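## Task

Place the white earphones inside the small chest's top drawer and the red earphones inside its bottom drawer; when finished, all drawers must be closed and the chest must still stand upright.

## Robot and tools

Robot: two arms, left_arm and right_arm, in a physics simulation. Calibrated base positions in the scene frame: left_arm (+0.004, +0.297, -0.017) m, right_arm (+0.006, -0.300, -0.018) m, both nearly unrotated. Two fixed cameras on a beam behind the arms: cam_high and cam_low. Each gripper also carries a wrist camera: cam_left_wrist and cam_right_wrist. All four images are 672x504.

Frames. The scene frame has its origin at table-top height, halfway between the nominal bases, roughly 5 to 10 cm in from the table's near edge. +x points out over the table, +z points up, and +y points toward the left_arm side (image left/right does not follow arm names). Reported hand positions, orientations, velocities and targets use the scene frame. Movement offsets instead use each arm's own Hand target axes: the fingers extend along the gripper's +z and separate along its y. end_effector_position is the point between the pads, about 1 cm short of the fingertips. Readings may be off by a few cm, worse at long reach.

The 14-number row. Every moving command uses rows of 14 numbers, each within [-1, 1]: left_arm dx, dy, dz, rx, ry, rz, opening, then the same seven for right_arm. Both arms always appear, even if one stays still. The six pose numbers are an offset (not a pose) from that arm's Hand target as it stood when the action or move began, along the Hand target's own axes. Scale: 1.0 equals 0.6 m of travel or 180 degrees of turn; rx, ry, rz form a single rotation vector. Opening is absolute: +1 is fully open (0.094 m), -1 is closed. Sending six zeros re-requests the current Hand target; to keep a gripper unchanged, resend its present opening, because 0 means half open.

execute_actions: actions is a list of actions; each action is a table of up to 15 rows, one per 1/30 s step. A short table repeats its final row until 15 steps pass. All rows in an action are measured from that action's starting Hand target, not from the row before, and each new action or call restarts from the current Hand target, so repeating an offset keeps adding motion. cameras picks image names (["all"], [] or a list); images arrive when actions is empty or cameras requests them.

move: target is one 14-number row or a list of up to 15 rows; every row counts from the same starting Hand targets. speed is top path speed in m/s (0.002 to 2.9, default 0.25; turning limited to twice that in rad/s), one value or one per target. blend (m) rounds corners between listed targets; 0 stops at each. opening_speed (0.2 or more, per second on the -1..+1 scale) closes fingers gradually, useful for fragile items. grip_force sets per-pad force, 10 to 50 N, one value or one per arm; it persists, and lower values close slowly. blocking=false returns after about 0.5 s while motion continues. A move lasts at most 10 s in total. Paths are straight lines that ignore obstacles and the other arm; fast moves overshoot and stray, and contacts hit harder. Avoid routing a gripper near its own base (it can flip the shoulder posture). The result adds a move: line with an ending such as done, off_target, moving, held or fault, plus limits (paced means the sent pose was clipped; held means steps were withheld).

wait: seconds 0 to 10; lets the scene run holding commands. stop: brakes a running move. zoom_image: camera plus region [x0, y0, x1, y1] in pixels, at most 504 wide and high, on the newest image of that camera. finished_scene: scene (1 or 2); irreversible, later calls run in the next scene.

Results. Each report gives the gripper position and quaternion, Hand target (the last commanded, clipped pose that the next offsets count from), Tool commands, Joint positions (last gripper number is measured opening in metres), Joint velocities (may say within noise), Joint torques (includes arm weight; joints 1-3 wrap at ±28 N m) and grip_measured (opening on the command scale; reads up to ~2.5 mm wide when empty, a bit narrower than a held hard part). Grippers often stop short of or sag below the target, or tilt; check after each move and send the missing distance or rotation as a further offset. Commanded orientation is clipped to within 40 degrees of the measured one per step. To release a push, command back past the gripper. To let go, command an opening clearly larger than grip_measured.

Joint ranges (rad): waist -2.618 to 3.054, shoulder 0 to 3.142, elbow 0 to 3.142 (straight 2.901), wrist pitch and yaw -1.571 to 1.571, wrist roll -2.094 to 2.094.

Avoid: dropping parts or releasing moving ones; knocking anything off the table (that fails); slamming fixed or heavy things; the bar under the bases, the plate behind it and the low rail (up to ~3 cm high, no warning); any contact or grip between the two arms; strain on wrist camera cables; tipping the chest. Loose items may get nudged occasionally. Motor heat builds when holding loads, reaching far or pushing unreachably: MOTOR HOT at 75 °C, fold-and-idle fault at 90 °C, arm collapse at 100 °C. Thinking time lets the scene run on; prefer smooth, unhurried-but-direct motion.

Each tool is called after "Emit:" in YAML: its name, and indented under it one key for each argument.

## Session

Emit:
execute_actions:
  actions: []

Scene clock: 0.00 s.
left_arm: end_effector_position=(+0.2624, +0.1481, +0.4261) grip_measured=+1.000 end_effector_quat_wxyz=(+0.571, -0.167, +0.790, -0.149) | right_arm: end_effector_position=(+0.2547, -0.0626, +0.3163) grip_measured=+1.000 end_effector_quat_wxyz=(+0.365, -0.039, +0.843, +0.392)
Joint positions: left_arm=[-0.923 1.187 1.693 -0.999 -0.834 -0.848 0.094] | right_arm=[0.729 1.054 1.207 -0.603 -0.097 0.692 0.094]
Joint velocities: within noise
Joint torques (N m): no reading
Heat: left arm: 31 °C; right arm: 32 °C.
Hand target: left_arm +0.2617, +0.1503, +0.4288; +0.573, -0.170, +0.788, -0.150 | right_arm +0.2537, -0.0625, +0.3210; +0.368, -0.040, +0.840, +0.396
Tool commands: left_gripper/opening=+1.0 right_gripper/opening=+1.0

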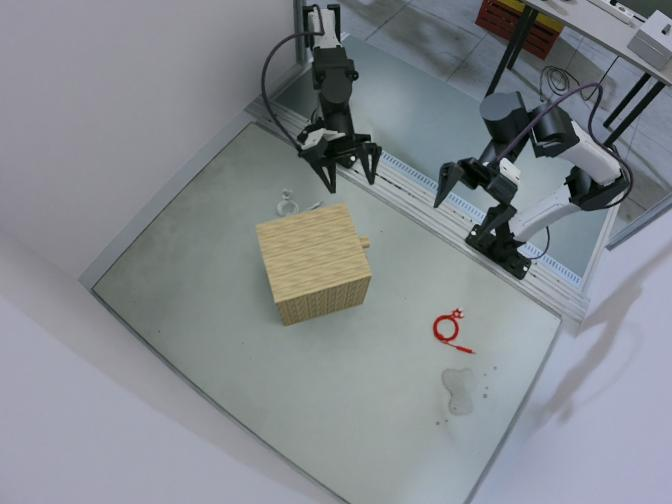

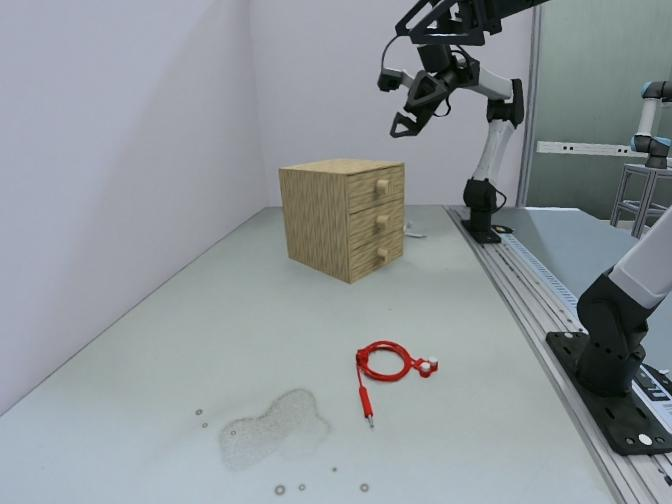

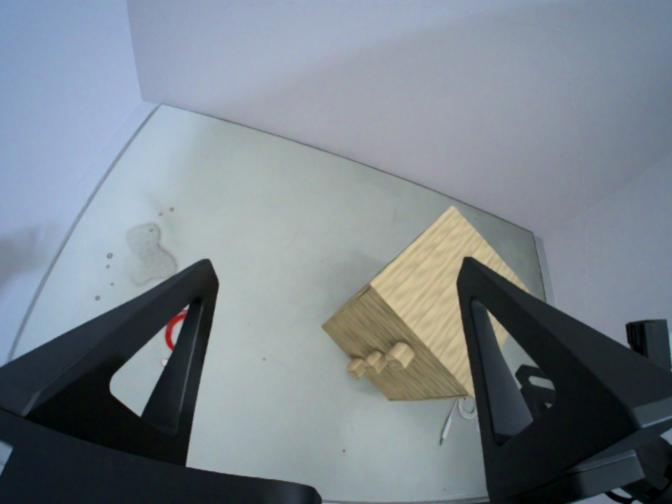

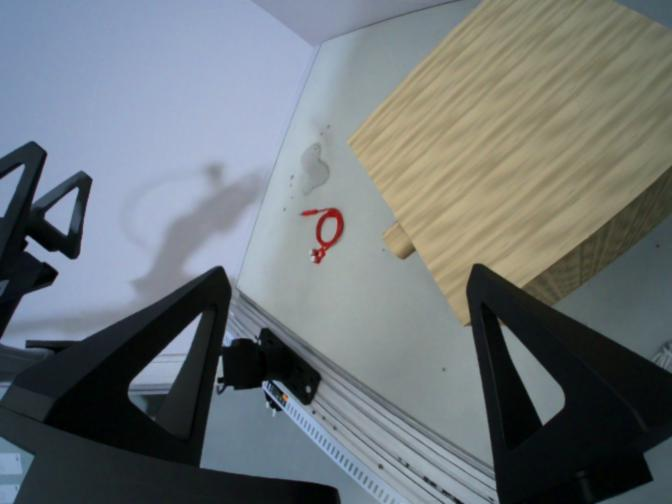

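Emit:
move:
  target: [0.1127,0.2657,0.1273,-0.1029,0.3930,0.1166,1,-0.0932,-0.3143,-0.3754,0.2664,0.2475,0.0269,1]
  speed: 0.4
  cameras: ["all"]

Scene clock: 19.37 s.
left_arm: end_effector_position=(+0.3099, +0.2585, +0.2904) grip_measured=+1.000 end_effector_quat_wxyz=(+0.226, -0.006, +0.974, -0.029) | right_arm: end_effector_position=(+0.2326, -0.3598, +0.3327) grip_measured=+1.000 end_effector_quat_wxyz=(+0.312, +0.007, +0.948, -0.059)
Joint positions: left_arm=[-0.093 1.507 1.901 -1.521 0.009 -0.131 0.094] | right_arm=[-0.241 1.152 1.802 -1.55 0 -0.217 0.094]
Joint torques (N m): left_arm=[0.29 -4.18 5.33 0.65 -0.05 0.09] | right_arm=[0.16 -1.09 5.91 1.38 0.05 -0.05]
Heat: left arm: 34 °C; right arm: 35 °C.
Hand target: left_arm +0.2999, +0.2606, +0.2798; +0.000, +0.000, +1.000, +0.001 | right_arm +0.2301, -0.3604, +0.3309; +0.000, -0.001, +1.000, +0.000
Off the commanded pose: left_arm 0.015 m, 26 deg | right_arm 0.003 m, 37 deg.
joint sent to its limit (left arm) — joint 4 (wrist pitch), lower limit. The joint targets are off in orientation, not in position.
joint sent to its limit (right arm) — joint 4 (wrist pitch), lower limit. The joint targets are off in orientation, not in position.
move: off_target (left_arm, right_arm)

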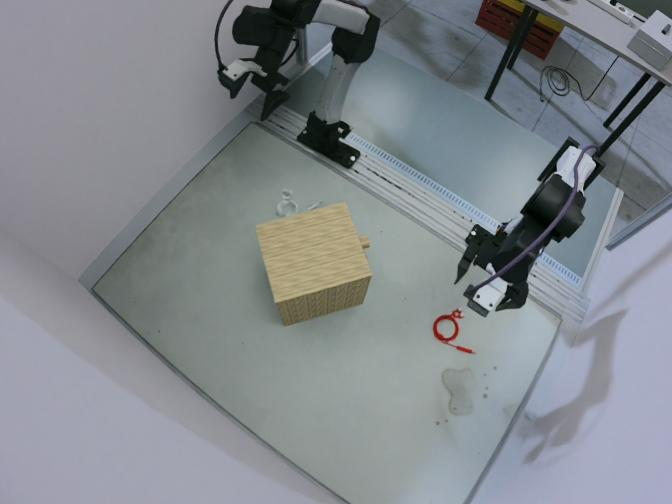

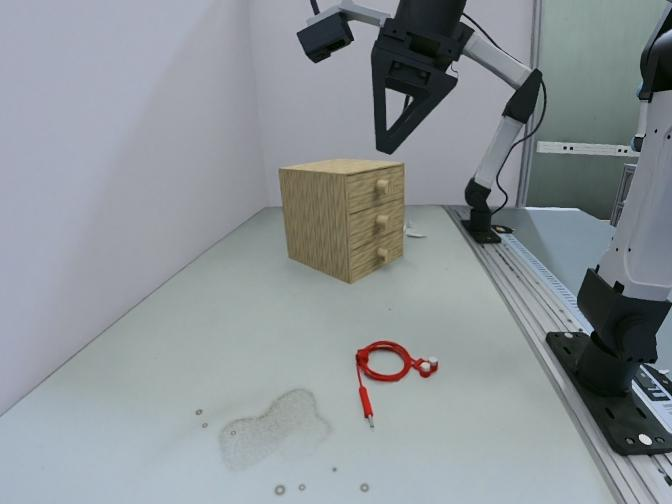

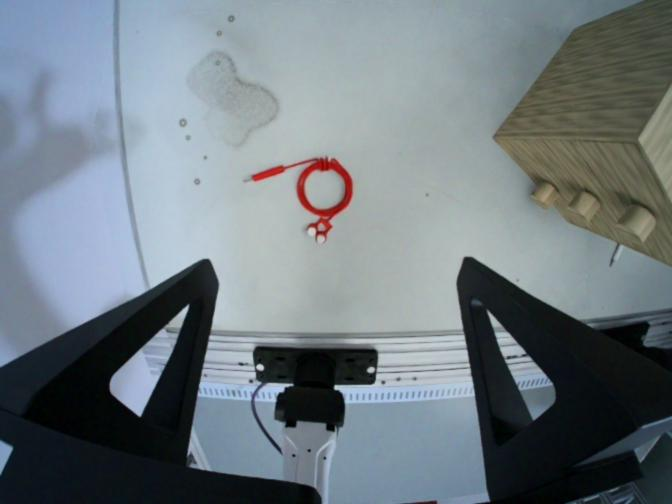

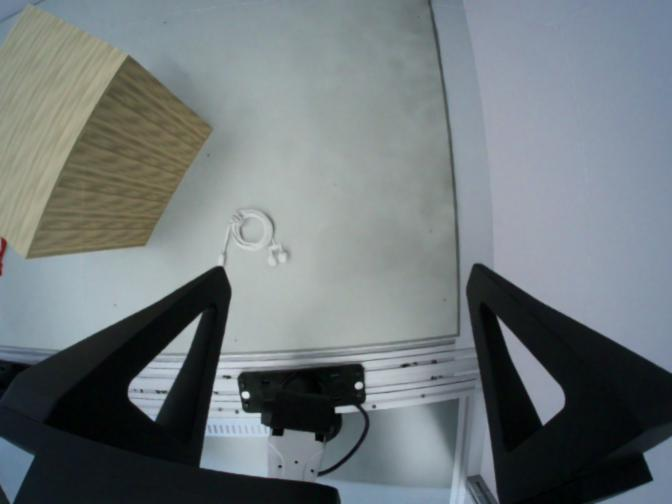

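Emit:
move:
  target: [-0.0333,0.02,0.1667,0,0,0,1,-0.05,0.1833,0.15,0,0,0,1]
  speed: 0.4
  cameras: ["all"]

Scene clock: 27.90 s.
left_arm: end_effector_position=(+0.3318, +0.2688, +0.1861) grip_measured=+1.000 end_effector_quat_wxyz=(+0.054, -0.003, +0.999, -0.006) | right_arm: end_effector_position=(+0.2649, -0.2535, +0.2436) grip_measured=+1.000 end_effector_quat_wxyz=(+0.148, -0.003, +0.989, +0.024)
Joint positions: left_arm=[-0.056 1.749 1.796 -1.523 0.009 -0.085 0.094] | right_arm=[0.227 1.365 1.661 -1.553 0.053 0.225 0.094]
Joint torques (N m): left_arm=[0.75 -6.69 5.83 0.08 -0.09 0.1] | right_arm=[-0.05 -3.63 5.67 0.79 -0.22 0.08]
Heat: left arm: 32 °C; right arm: 35 °C.
Hand target: left_arm +0.3200, +0.2727, +0.1799; +0.000, +0.000, +1.000, +0.001 | right_arm +0.2600, -0.2504, +0.2409; +0.000, +0.000, +1.000, +0.000
Off the commanded pose: left_arm 0.014 m, 6 deg | right_arm 0.006 m, 17 deg.
joint sent to its limit (left arm) — joint 4 (wrist pitch), lower limit. The joint targets still meet the commanded pose.
joint sent to its limit (right arm) — joint 4 (wrist pitch), lower limit. The joint targets are off in orientation, not in position.
move: off_target (left_arm, right_arm)

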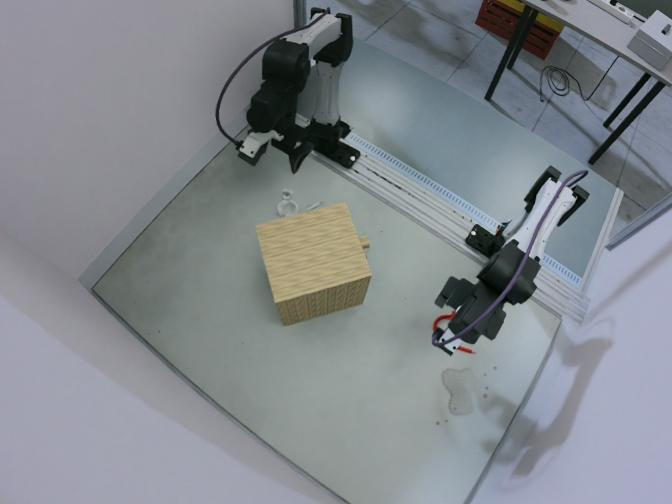

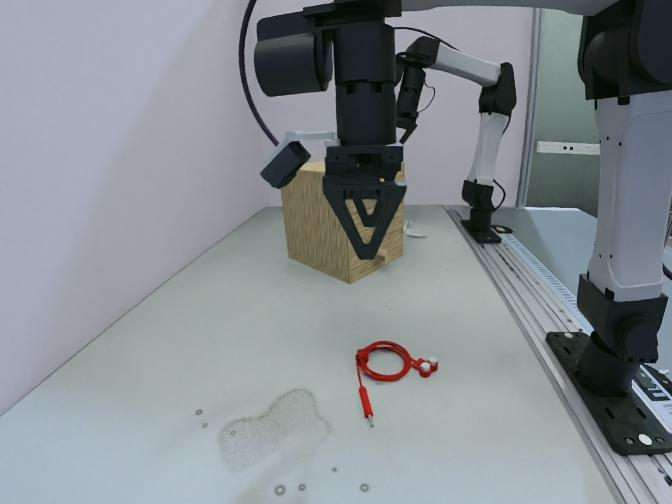

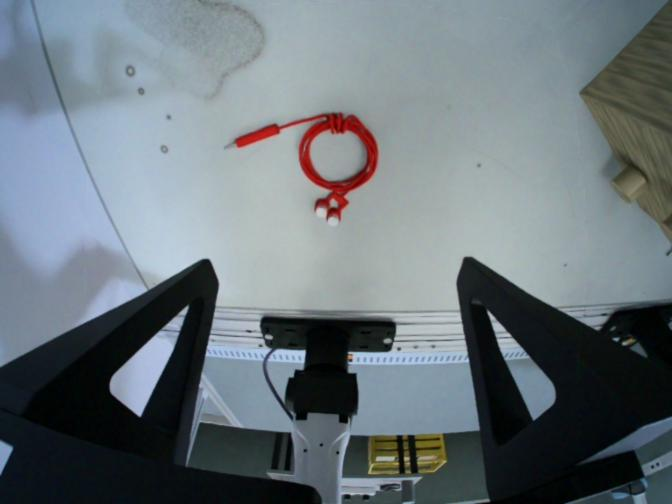

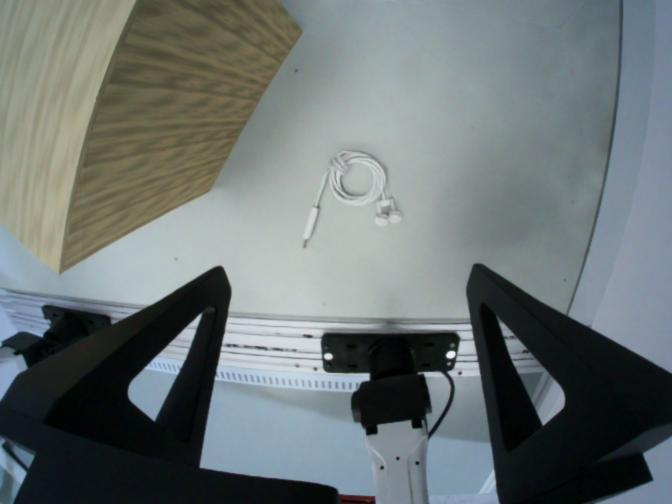

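Emit:
zoom_image:
  camera: "cam_low"
  region: [260, 140, 440, 290]

Emit:
zoom_image:
  camera: "cam_right_wrist"
  region: [280, 130, 430, 260]

Emit:
zoom_image:
  camera: "cam_left_wrist"
  region: [210, 90, 400, 240]

Emit:
zoom_image:
  camera: "cam_high"
  region: [230, 180, 410, 340]

Scaled by 2.800.

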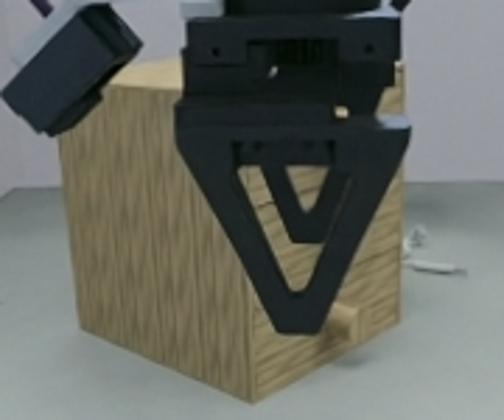

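Scaled by 3.360 from the camera's 672x504 image, which has a finer 960x720 frame.

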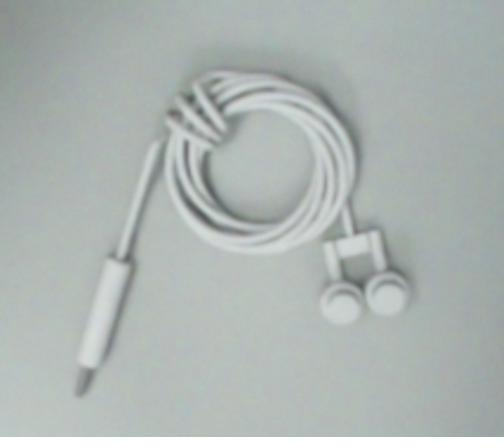

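Scaled by 2.653 from the camera's 672x504 image, which has a finer 960x720 frame.

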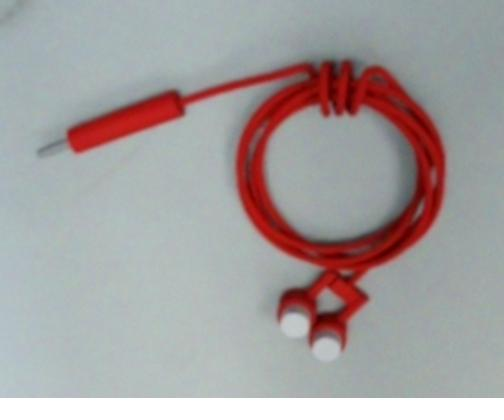

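Scaled by 2.800.

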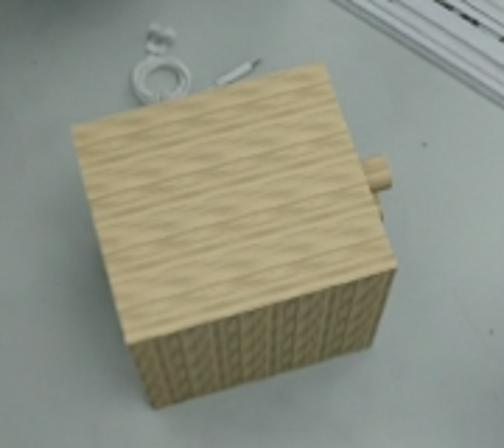

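Emit:
move:
  target: [0.1833,-0.3167,-0.1167,0.1073,-0.321,0.1859,1,-0.0333,-0.1,0.15,0,0,0,0.1]
  speed: 0.4
  cameras: ["all"]

Scene clock: 57.30 s.
left_arm: end_effector_position=(+0.2092, +0.0814, +0.2492) grip_measured=+1.000 end_effector_quat_wxyz=(+0.468, +0.279, +0.823, -0.161) | right_arm: end_effector_position=(+0.2801, -0.3098, +0.1552) grip_measured=+0.102 end_effector_quat_wxyz=(+0.004, +0.001, +1.000, -0.001)
Joint positions: left_arm=[-0.904 0.875 0.946 -0.631 -0.221 -0.156 0.094] | right_arm=[-0.016 1.558 1.513 -1.499 0.029 0.002 0.052]
Joint torques (N m): left_arm=[-0.54 -1.99 6.65 1.79 -0.36 -0.08] | right_arm=[-0.66 -4.88 5.6 0.42 -0.08 -0.1]
Heat: left arm: 32 °C; right arm: 33 °C.
Hand target: left_arm +0.2101, +0.0826, +0.2496; +0.474, +0.275, +0.822, -0.158 | right_arm +0.2801, -0.3103, +0.1509; +0.000, +0.000, +1.000, +0.000
Off the commanded pose: left_arm 0.001 m, 1 deg | right_arm 0.004 m, 1 deg.
move: done

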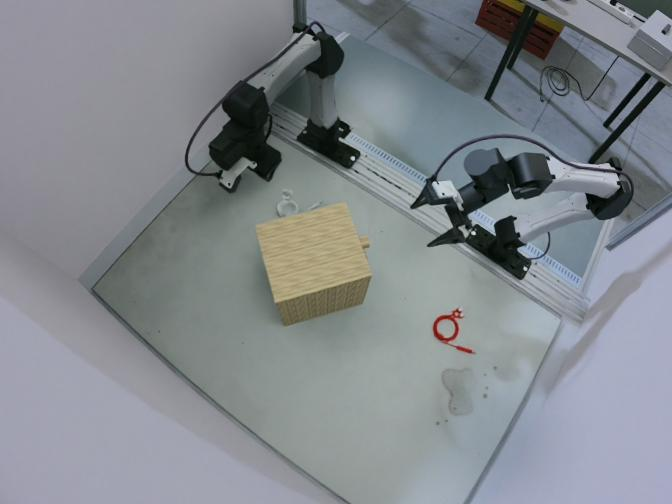

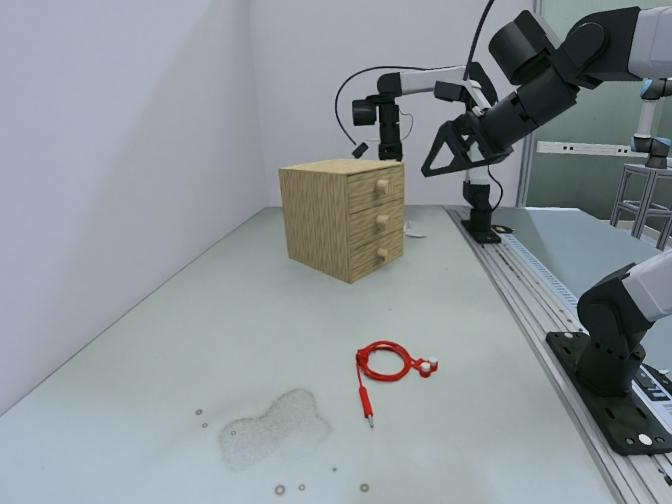

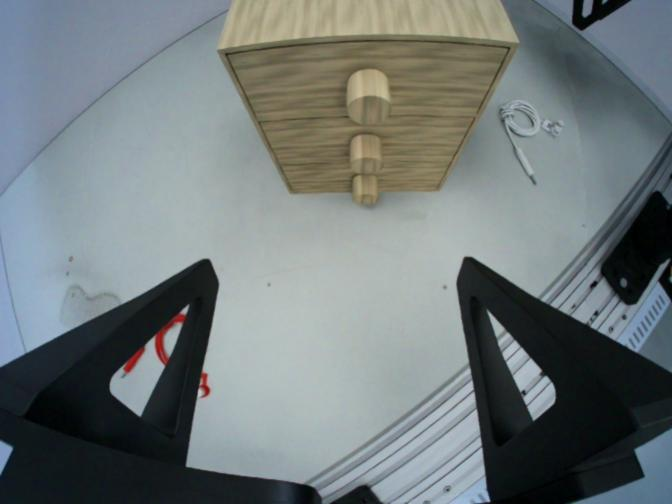

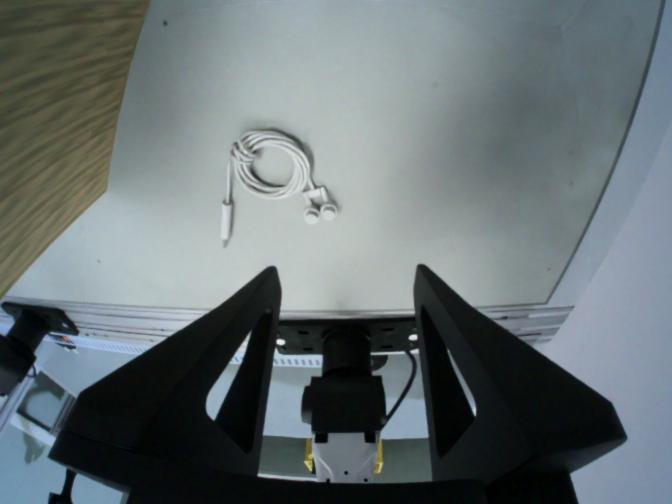

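Emit:
move:
  target: [-0.004,-0.047,0.207,0.0192,0,0.0111,0.6,0.0167,0.05,0.1,0,0,0,0.1]
  speed: 0.3
  cameras: ["all"]

Scene clock: 82.77 s.
left_arm: end_effector_position=(+0.2752, -0.0004, +0.1832) grip_measured=+0.603 end_effector_quat_wxyz=(+0.462, +0.301, +0.817, -0.169) | right_arm: end_effector_position=(+0.2715, -0.2821, +0.0890) grip_measured=+0.102 end_effector_quat_wxyz=(-0.010, -0.001, +1.000, -0.001)
Joint positions: left_arm=[-0.868 1.284 0.888 -0.162 -0.152 -0.108 0.075] | right_arm=[0.082 1.545 1.233 -1.262 0.029 0.097 0.052]
Joint torques (N m): left_arm=[0.81 -3.67 9.36 1.92 0.09 0.07] | right_arm=[0.34 -6.86 5.31 0.32 -0.04 0.09]
Heat: left arm: 34 °C; right arm: 32 °C.
Hand target: left_arm +0.2800, -0.0051, +0.1892; +0.468, +0.303, +0.812, -0.174 | right_arm +0.2700, -0.2803, +0.0909; +0.000, +0.000, +1.000, +0.000
Off the commanded pose: left_arm 0.009 m, 1 deg | right_arm 0.003 m, 1 deg.
move: done

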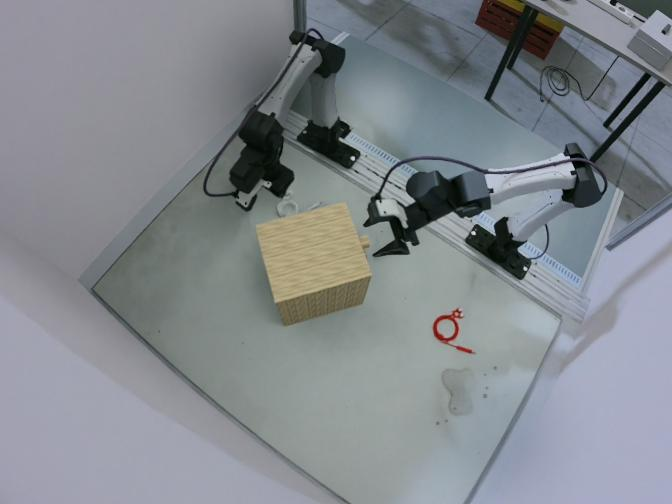

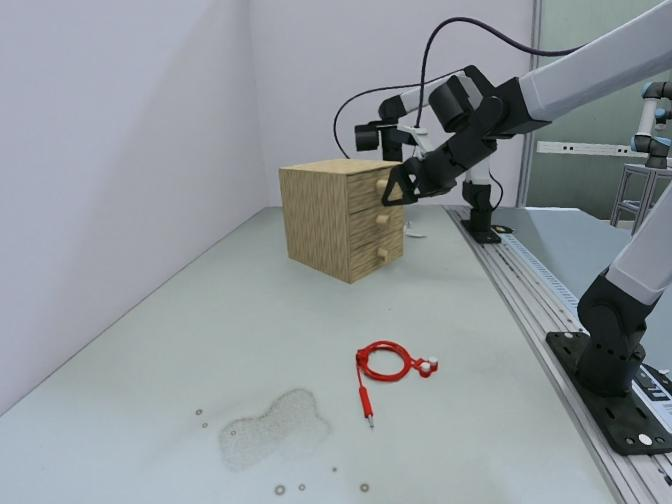

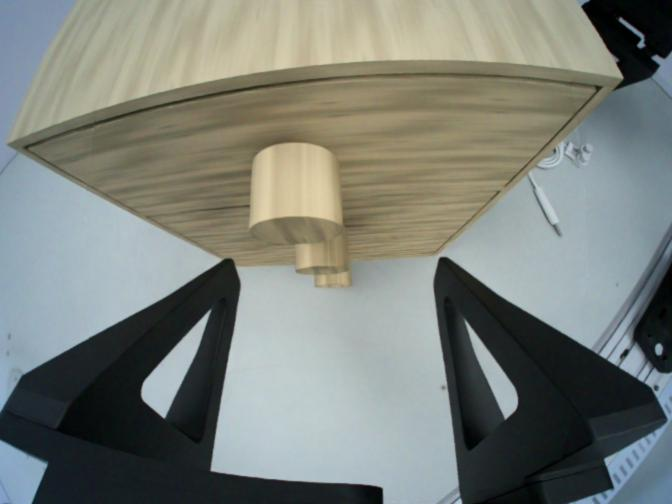

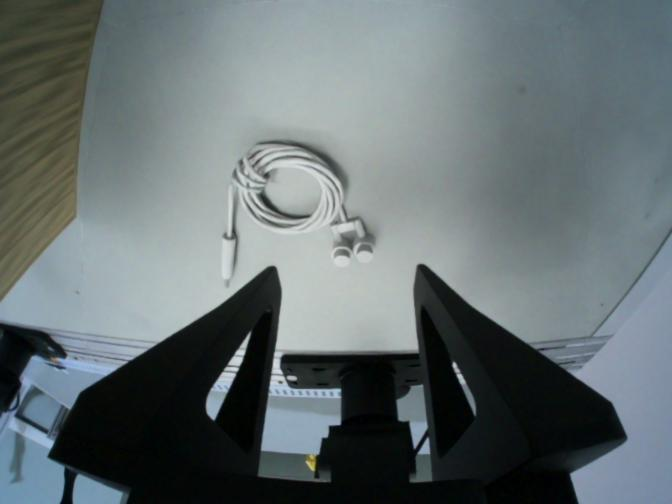

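Emit:
move:
  target: [-0.0208,0.03,0.07,0,0,0,0.6,0.0208,0.0142,0.0983,0,0,0,0.1]
  speed: 0.2
  cameras: ["cam_left_wrist","cam_right_wrist"]

Scene clock: 90.03 s.
left_arm: end_effector_position=(+0.3127, -0.0070, +0.1652) grip_measured=+0.602 end_effector_quat_wxyz=(+0.449, +0.298, +0.828, -0.158) | right_arm: end_effector_position=(+0.2587, -0.2738, +0.0326) grip_measured=+0.102 end_effector_quat_wxyz=(-0.005, +0.000, +1.000, +0.000)
Joint positions: left_arm=[-0.79 1.434 0.959 -0.116 -0.099 -0.076 0.075] | right_arm=[0.112 1.536 0.995 -1.023 0.029 0.129 0.052]
Joint torques (N m): left_arm=[1.16 -3.77 10.61 2.19 0.26 0.17] | right_arm=[0.4 -6 5.42 0.36 -0.03 0.03]
Heat: left arm: 35 °C; right arm: 31 °C.
Hand target: left_arm +0.3240, -0.0194, +0.1792; +0.468, +0.303, +0.812, -0.174 | right_arm +0.2575, -0.2718, +0.0320; +0.000, +0.000, +1.000, +0.000
Off the commanded pose: left_arm 0.022 m, 3 deg | right_arm 0.002 m, 1 deg.
move: off_target (left_arm)
Images, in order (width x height): cam_left_wrist 672x504, cam_right_wrist 672x504.

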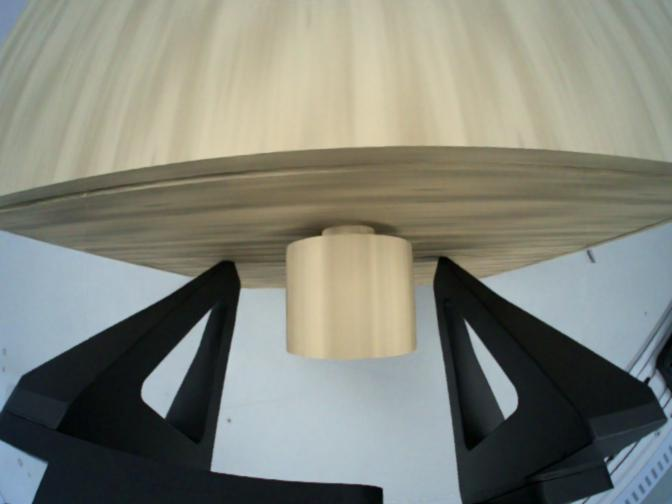

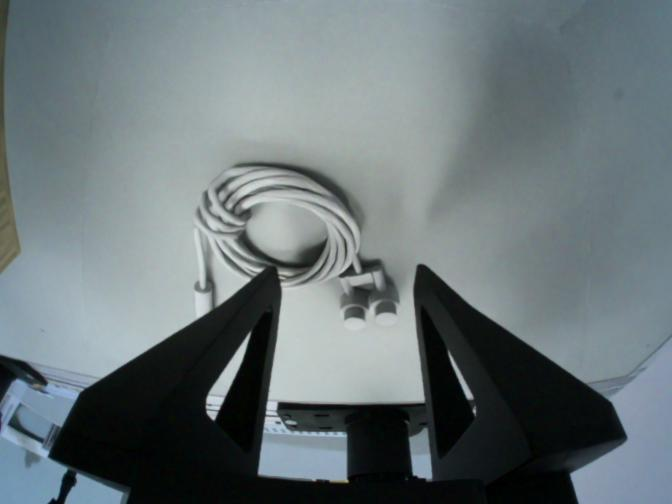

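Emit:
move:
  target: [0,0,0,0,0,0,-0.25,0,0,0.0317,0,0,0,0.1]
  speed: 0.1
  cameras: ["cam_left_wrist","cam_right_wrist"]

Scene clock: 94.33 s.
left_arm: end_effector_position=(+0.3141, -0.0067, +0.1617) grip_measured=-0.247 end_effector_quat_wxyz=(+0.445, +0.300, +0.829, -0.157) | right_arm: end_effector_position=(+0.2601, -0.2732, +0.0180) grip_measured=+0.102 end_effector_quat_wxyz=(+0.005, +0.000, +1.000, +0.001)
Joint positions: left_arm=[-0.784 1.443 0.959 -0.115 -0.091 -0.069 0.035] | right_arm=[0.112 1.544 0.941 -0.942 0.029 0.129 0.052]
Joint torques (N m): left_arm=[0.59 -4.66 10.59 2.18 0.18 0.11] | right_arm=[0.09 -4.21 5.2 0.44 -0.05 0.07]
Heat: left arm: 36 °C; right arm: 31 °C.
Hand target: left_arm +0.3240, -0.0195, +0.1792; +0.468, +0.303, +0.812, -0.174 | right_arm +0.2576, -0.2718, +0.0130; +0.000, +0.000, +1.000, +0.000
Off the commanded pose: left_arm 0.024 m, 4 deg | right_arm 0.006 m, 1 deg.
move: off_target (left_arm)
Images, in order (width x height): cam_left_wrist 672x504, cam_right_wrist 672x504.

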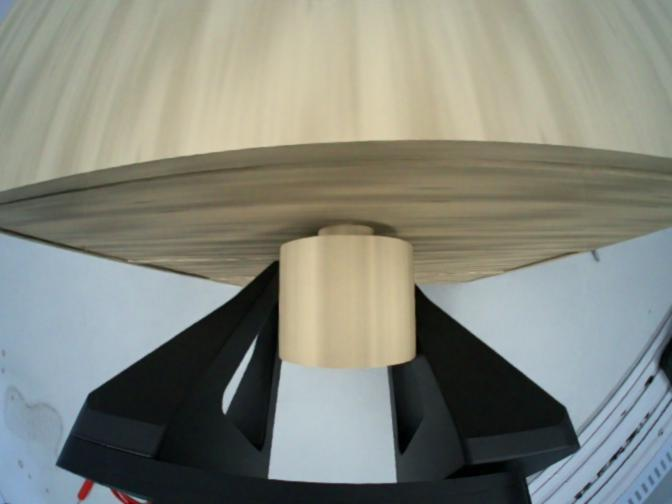

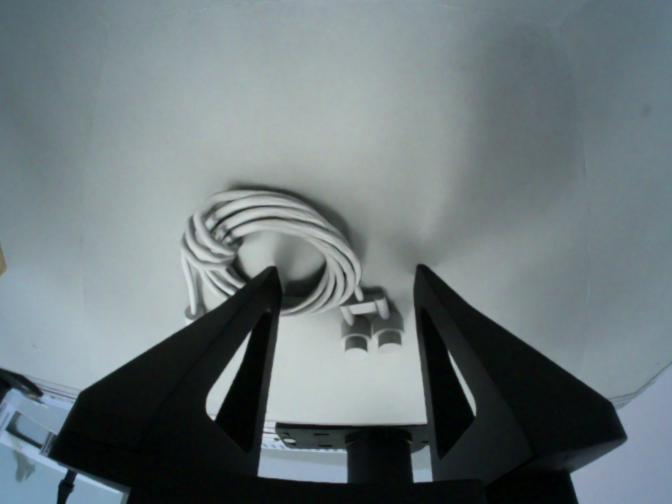

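Emit:
move:
  target:
    - [0,0,0,0,0,0,-0.35,-0.0167,0,-0.025,0,0,0,0.1]
    - [0,0,0,0,0,0,-0.35,-0.0167,0,0.0067,0,0,0,0.1]
  speed: 0.1
  cameras: ["cam_left_wrist","cam_right_wrist"]

Scene clock: 101.27 s.
left_arm: end_effector_position=(+0.3133, -0.0077, +0.1618) grip_measured=-0.347 end_effector_quat_wxyz=(+0.444, +0.303, +0.828, -0.159) | right_arm: end_effector_position=(+0.2684, -0.2720, +0.0149) grip_measured=+0.102 end_effector_quat_wxyz=(+0.002, +0.000, +1.000, +0.001)
Joint positions: left_arm=[-0.785 1.443 0.959 -0.115 -0.085 -0.067 0.031] | right_arm=[0.112 1.586 0.97 -0.936 0.029 0.129 0.052]
Joint torques (N m): left_arm=[0.65 -4.64 10.59 2.17 0.11 0.09] | right_arm=[-0.28 -4.56 5.2 0.48 -0.03 -0.03]
Heat: left arm: 37 °C; right arm: 31 °C.
Hand target: left_arm +0.3240, -0.0195, +0.1792; +0.468, +0.303, +0.812, -0.174 | right_arm +0.2676, -0.2718, +0.0090; +0.000, -0.001, +1.000, +0.000
Off the commanded pose: left_arm 0.024 m, 4 deg | right_arm 0.006 m, 0 deg.
move: off_target (left_arm)
Images, in order (width x height): cam_left_wrist 672x504, cam_right_wrist 672x504.

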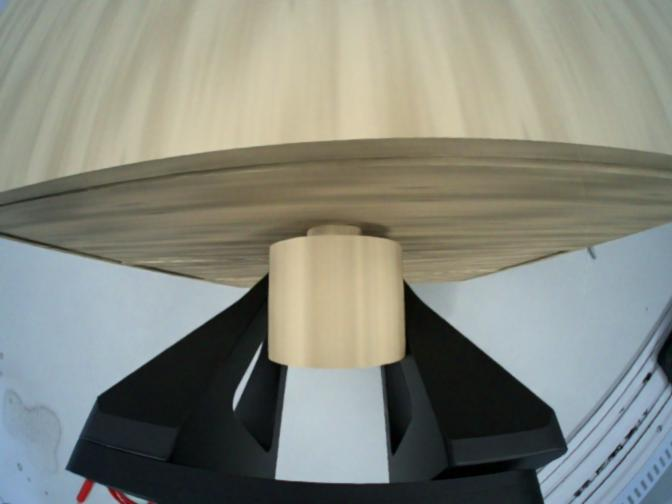

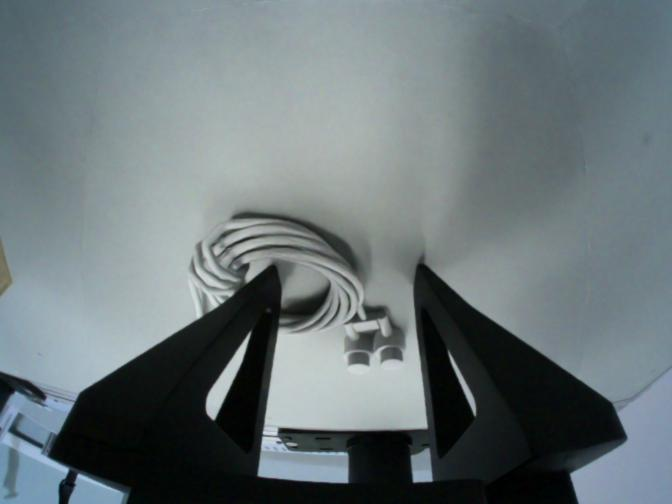

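Emit:
move:
  target:
    - [0,0,0,0,0,0,-0.5,0,0,0,0,0,0,-1]
    - [0,0,0,0,0,0,-0.5,0,0,-0.1,0,0,0,-1]
  speed: 0.1
  grip_force: [50,30]
  cameras: ["cam_left_wrist","cam_right_wrist"]

Scene clock: 107.37 s.
left_arm: end_effector_position=(+0.3117, -0.0097, +0.1616) grip_measured=-0.497 end_effector_quat_wxyz=(+0.443, +0.307, +0.827, -0.163) | right_arm: end_effector_position=(+0.2629, -0.2740, +0.0575) grip_measured=-0.893 end_effector_quat_wxyz=(-0.015, +0.000, +1.000, -0.002)
Joint positions: left_arm=[-0.786 1.443 0.959 -0.114 -0.074 -0.064 0.024] | right_arm=[0.112 1.546 1.106 -1.146 0.029 0.129 0.005]
Joint velocities: left_arm=[-0.007 -0.012 -0.002 0.007 -0.066 -0.051 0.014] | right_arm=[within noise]
Joint torques (N m): left_arm=[0.81 -4.68 10.66 2.16 -0.05 0.06] | right_arm=[0.35 -6.57 8.9 0.14 -0.08 0.07]
Heat: left arm: 39 °C; right arm: 31 °C.
Hand target: left_arm +0.3241, -0.0194, +0.1792; +0.468, +0.303, +0.812, -0.174 | right_arm +0.2675, -0.2718, +0.0689; +0.000, -0.001, +1.000, +0.000
Off the commanded pose: left_arm 0.024 m, 4 deg | right_arm 0.013 m, 2 deg.
grip_force (N): 50, 30
move: off_target (left_arm, right_arm)
Images, in order (width x height): cam_left_wrist 672x504, cam_right_wrist 672x504.

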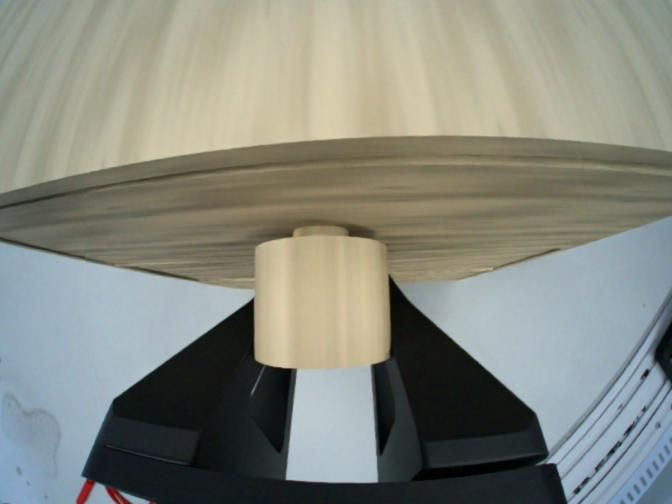

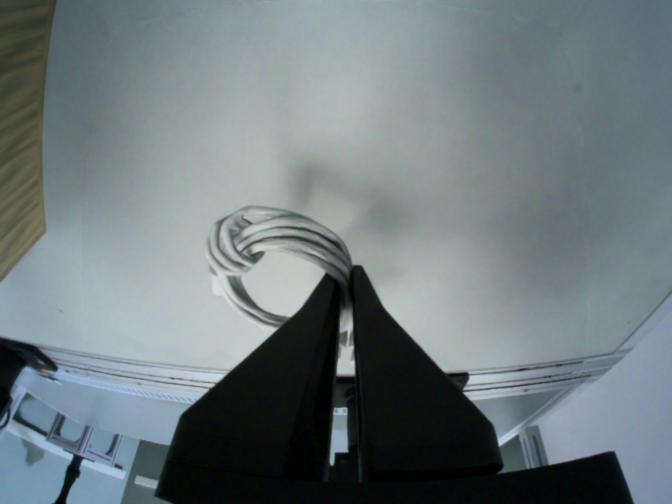

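Emit:
move:
  target:
    - [0,0,0,0,0,0,0.5,0,0,-0.05,0,0,0,-1]
    - [-0.0173,0,-0.01,0,0,0,0.5,0,0,-0.2,0,0,0,-1]
  speed: 0.1
  cameras: ["cam_left_wrist","cam_low"]

Emit:
zoom_image:
  camera: "cam_low"
  region: [340, 140, 480, 260]

Scene clock: 115.27 s.
left_arm: end_effector_position=(+0.3088, -0.0115, +0.1650) grip_measured=+0.497 end_effector_quat_wxyz=(+0.432, +0.313, +0.829, -0.167) | right_arm: end_effector_position=(+0.2682, -0.2736, +0.1763) grip_measured=-0.893 end_effector_quat_wxyz=(+0.021, +0.000, +1.000, +0.003)
Joint positions: left_arm=[-0.786 1.443 0.989 -0.161 -0.055 -0.064 0.07] | right_arm=[0.125 1.507 1.544 -1.549 0.029 0.139 0.005]
Joint torques (N m): left_arm=[0.84 -5.81 11.38 2.13 -0.23 0.05] | right_arm=[0.21 -6.32 9.06 0.24 -0.05 0.11]
Heat: left arm: 40 °C; right arm: 32 °C.
Hand target: left_arm +0.3240, -0.0194, +0.1912; +0.468, +0.303, +0.812, -0.174 | right_arm +0.2675, -0.2718, +0.1890; +0.000, +0.000, +1.000, +0.000
Off the commanded pose: left_arm 0.031 m, 5 deg | right_arm 0.013 m, 2 deg.
joint sent to its limit (right arm) — joint 4 (wrist pitch), lower limit. The joint targets are off in orientation, not in position.
grip_force (N): 50, 30
move: off_target (left_arm, right_arm)
Images, in order (width x height): cam_low 672x504, cam_left_wrist 672x504.

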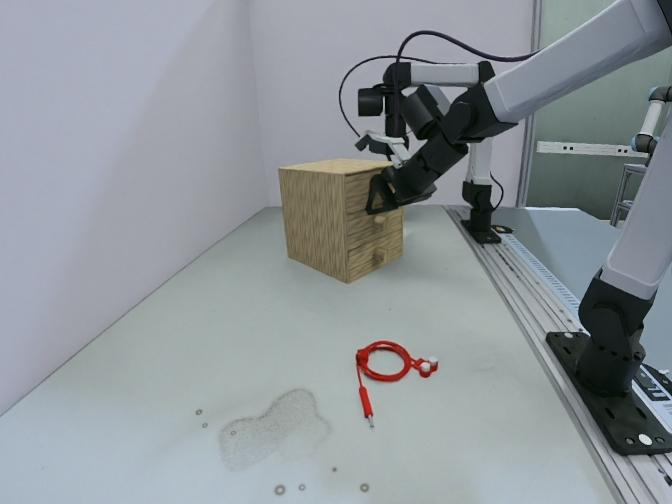

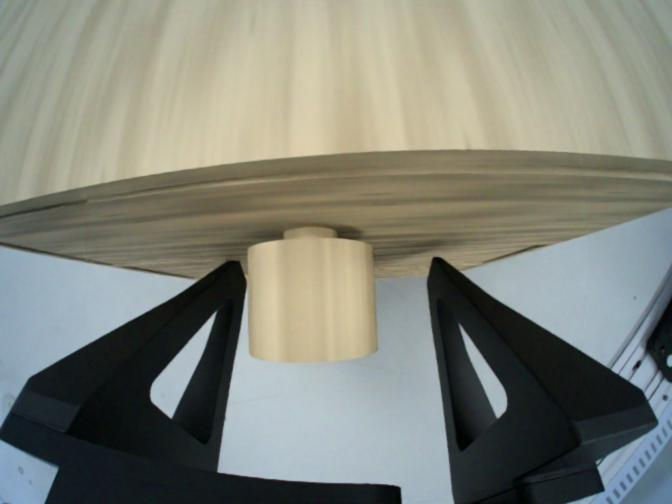

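Scaled by 3.600.

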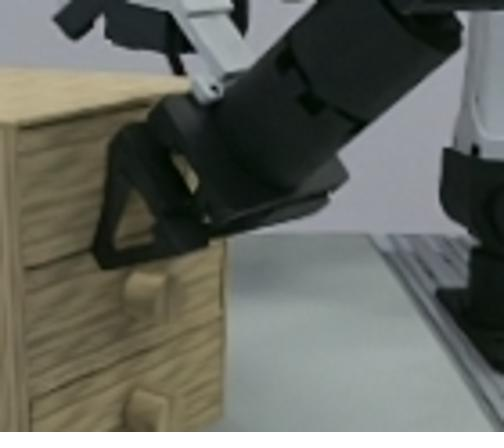

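Emit:
move:
  target:
    - [0.05,0.005,-0.0867,0,0,0,0.5,0,0,-0.08,0,0,0,-1]
    - [0.015,0.005,-0.026,0,0,0,0.5,0,0,-0.08,0,0,0,-1]
  speed: 0.15
  cameras: ["cam_left_wrist","cam_low","cam_right_wrist"]

Emit:
zoom_image:
  camera: "cam_low"
  region: [340, 140, 480, 260]

Scene clock: 127.53 s.
left_arm: end_effector_position=(+0.3038, -0.0022, +0.1812) grip_measured=+0.497 end_effector_quat_wxyz=(+0.455, +0.305, +0.818, -0.175) | right_arm: end_effector_position=(+0.2695, -0.2733, +0.2276) grip_measured=-0.893 end_effector_quat_wxyz=(+0.120, +0.000, +0.993, +0.018)
Joint positions: left_arm=[-0.78 1.37 0.949 -0.141 -0.058 -0.064 0.07] | right_arm=[0.132 1.394 1.632 -1.55 0.029 0.139 0.005]
Joint torques (N m): left_arm=[0.79 -4.4 10.13 1.9 -0.13 0.08] | right_arm=[0.57 -4.82 8.87 0.62 -0.03 0.06]
Heat: left arm: 41 °C; right arm: 34 °C.
Hand target: left_arm +0.3124, -0.0054, +0.1911; +0.468, +0.303, +0.812, -0.174 | right_arm +0.2675, -0.2719, +0.2370; +0.000, +0.000, +1.000, +0.000
Off the commanded pose: left_arm 0.014 m, 2 deg | right_arm 0.010 m, 14 deg.
joint sent to its limit (right arm) — joint 4 (wrist pitch), lower limit. The joint targets are off in orientation, not in position.
grip_force (N): 50, 30
move: off_target (left_arm, right_arm)
Images, in order (width x height): cam_low 672x504, cam_left_wrist 672x504, cam_right_wrist 672x504.

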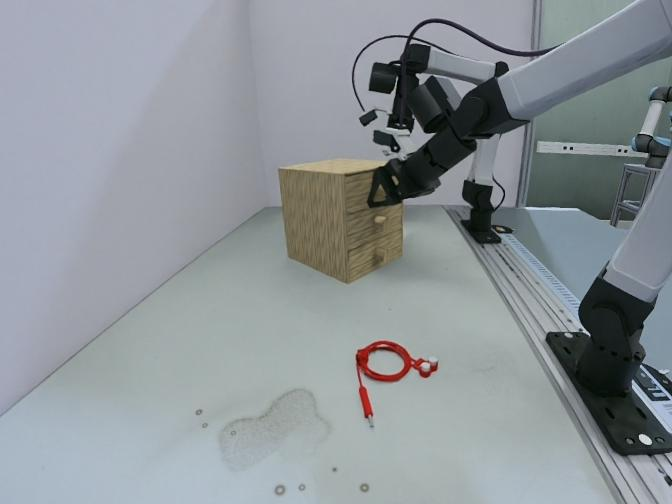

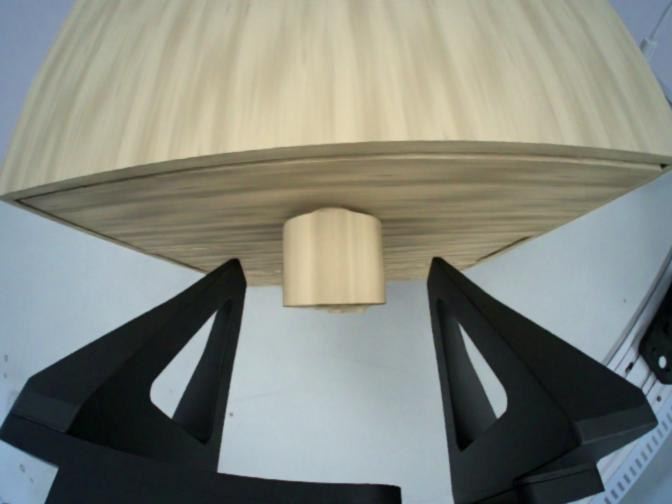

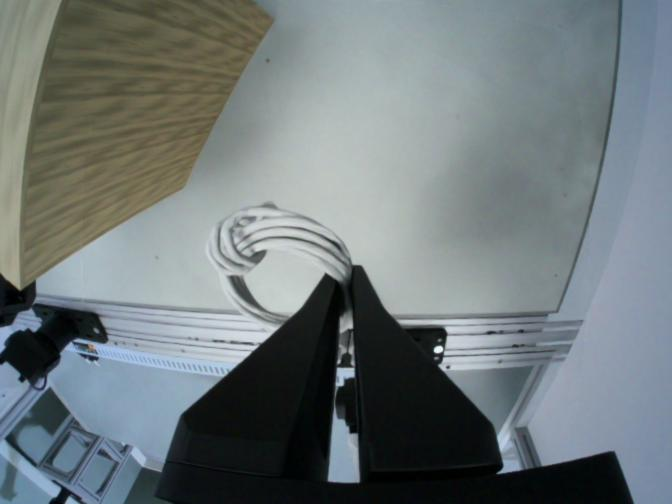

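Scaled by 3.600.

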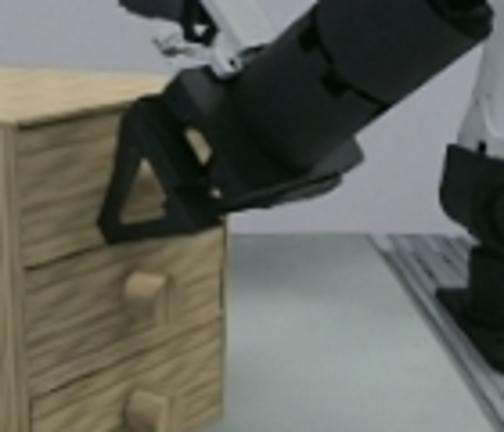

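Emit:
move:
  target:
    - [-0.026,0,-0.0053,0,0,0,0.5,0,0,0,0,0,0,-1]
    - [-0.026,0,-0.0053,0,0,0,-0.5,0,0,0,0,0,0,-1]
  speed: 0.15
  cameras: ["cam_left_wrist","cam_low"]

Emit:
zoom_image:
  camera: "cam_low"
  region: [340, 140, 480, 260]

Scene clock: 132.17 s.
left_arm: end_effector_position=(+0.3089, -0.0073, +0.1993) grip_measured=-0.435 end_effector_quat_wxyz=(+0.460, +0.303, +0.815, -0.178) | right_arm: end_effector_position=(+0.2695, -0.2733, +0.2276) grip_measured=-0.893 end_effector_quat_wxyz=(+0.120, +0.000, +0.993, +0.018)
Joint positions: left_arm=[-0.779 1.383 1.019 -0.184 -0.057 -0.064 0.027] | right_arm=[0.132 1.394 1.632 -1.55 0.029 0.139 0.005]
Joint torques (N m): left_arm=[0.87 -4.55 10.18 1.78 -0.11 0.1] | right_arm=[0.38 -4.63 8.66 0.69 -0.02 0.04]
Heat: left arm: 42 °C; right arm: 33 °C.
Hand target: left_arm +0.3162, -0.0087, +0.2061; +0.468, +0.303, +0.812, -0.174 | right_arm +0.2675, -0.2719, +0.2370; +0.000, +0.000, +1.000, +0.000
Off the commanded pose: left_arm 0.010 m, 1 deg | right_arm 0.010 m, 14 deg.
joint sent to its limit (right arm) — joint 4 (wrist pitch), lower limit. The joint targets are off in orientation, not in position.
grip_force (N): 50, 30
move: off_target (right_arm)
Images, in order (width x height): cam_low 672x504, cam_left_wrist 672x504.

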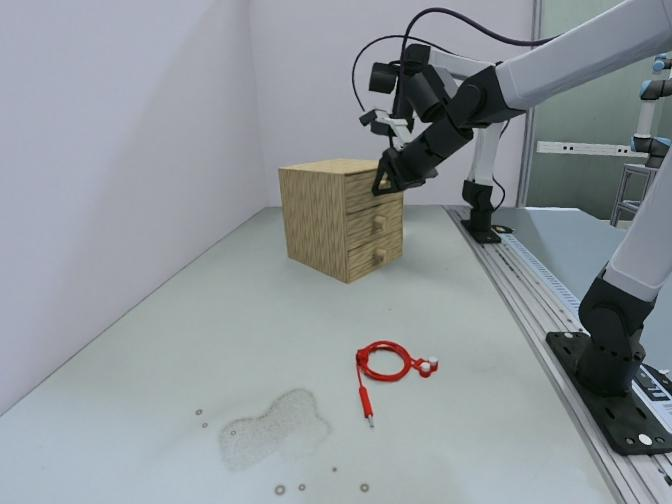

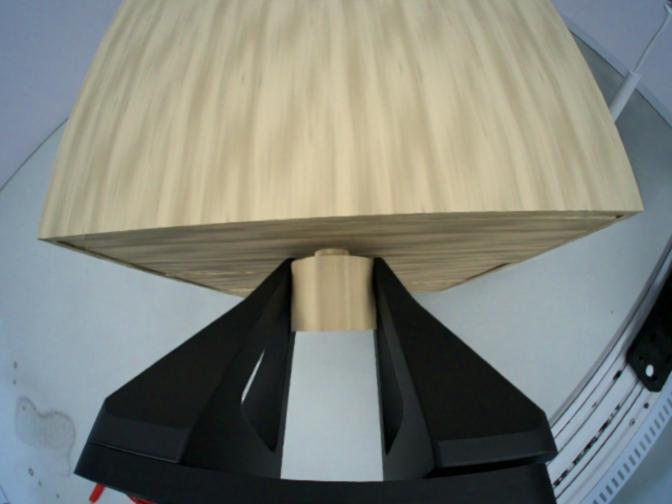

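Scaled by 3.600.

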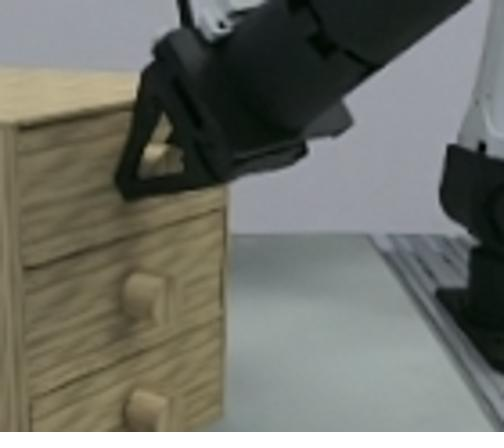

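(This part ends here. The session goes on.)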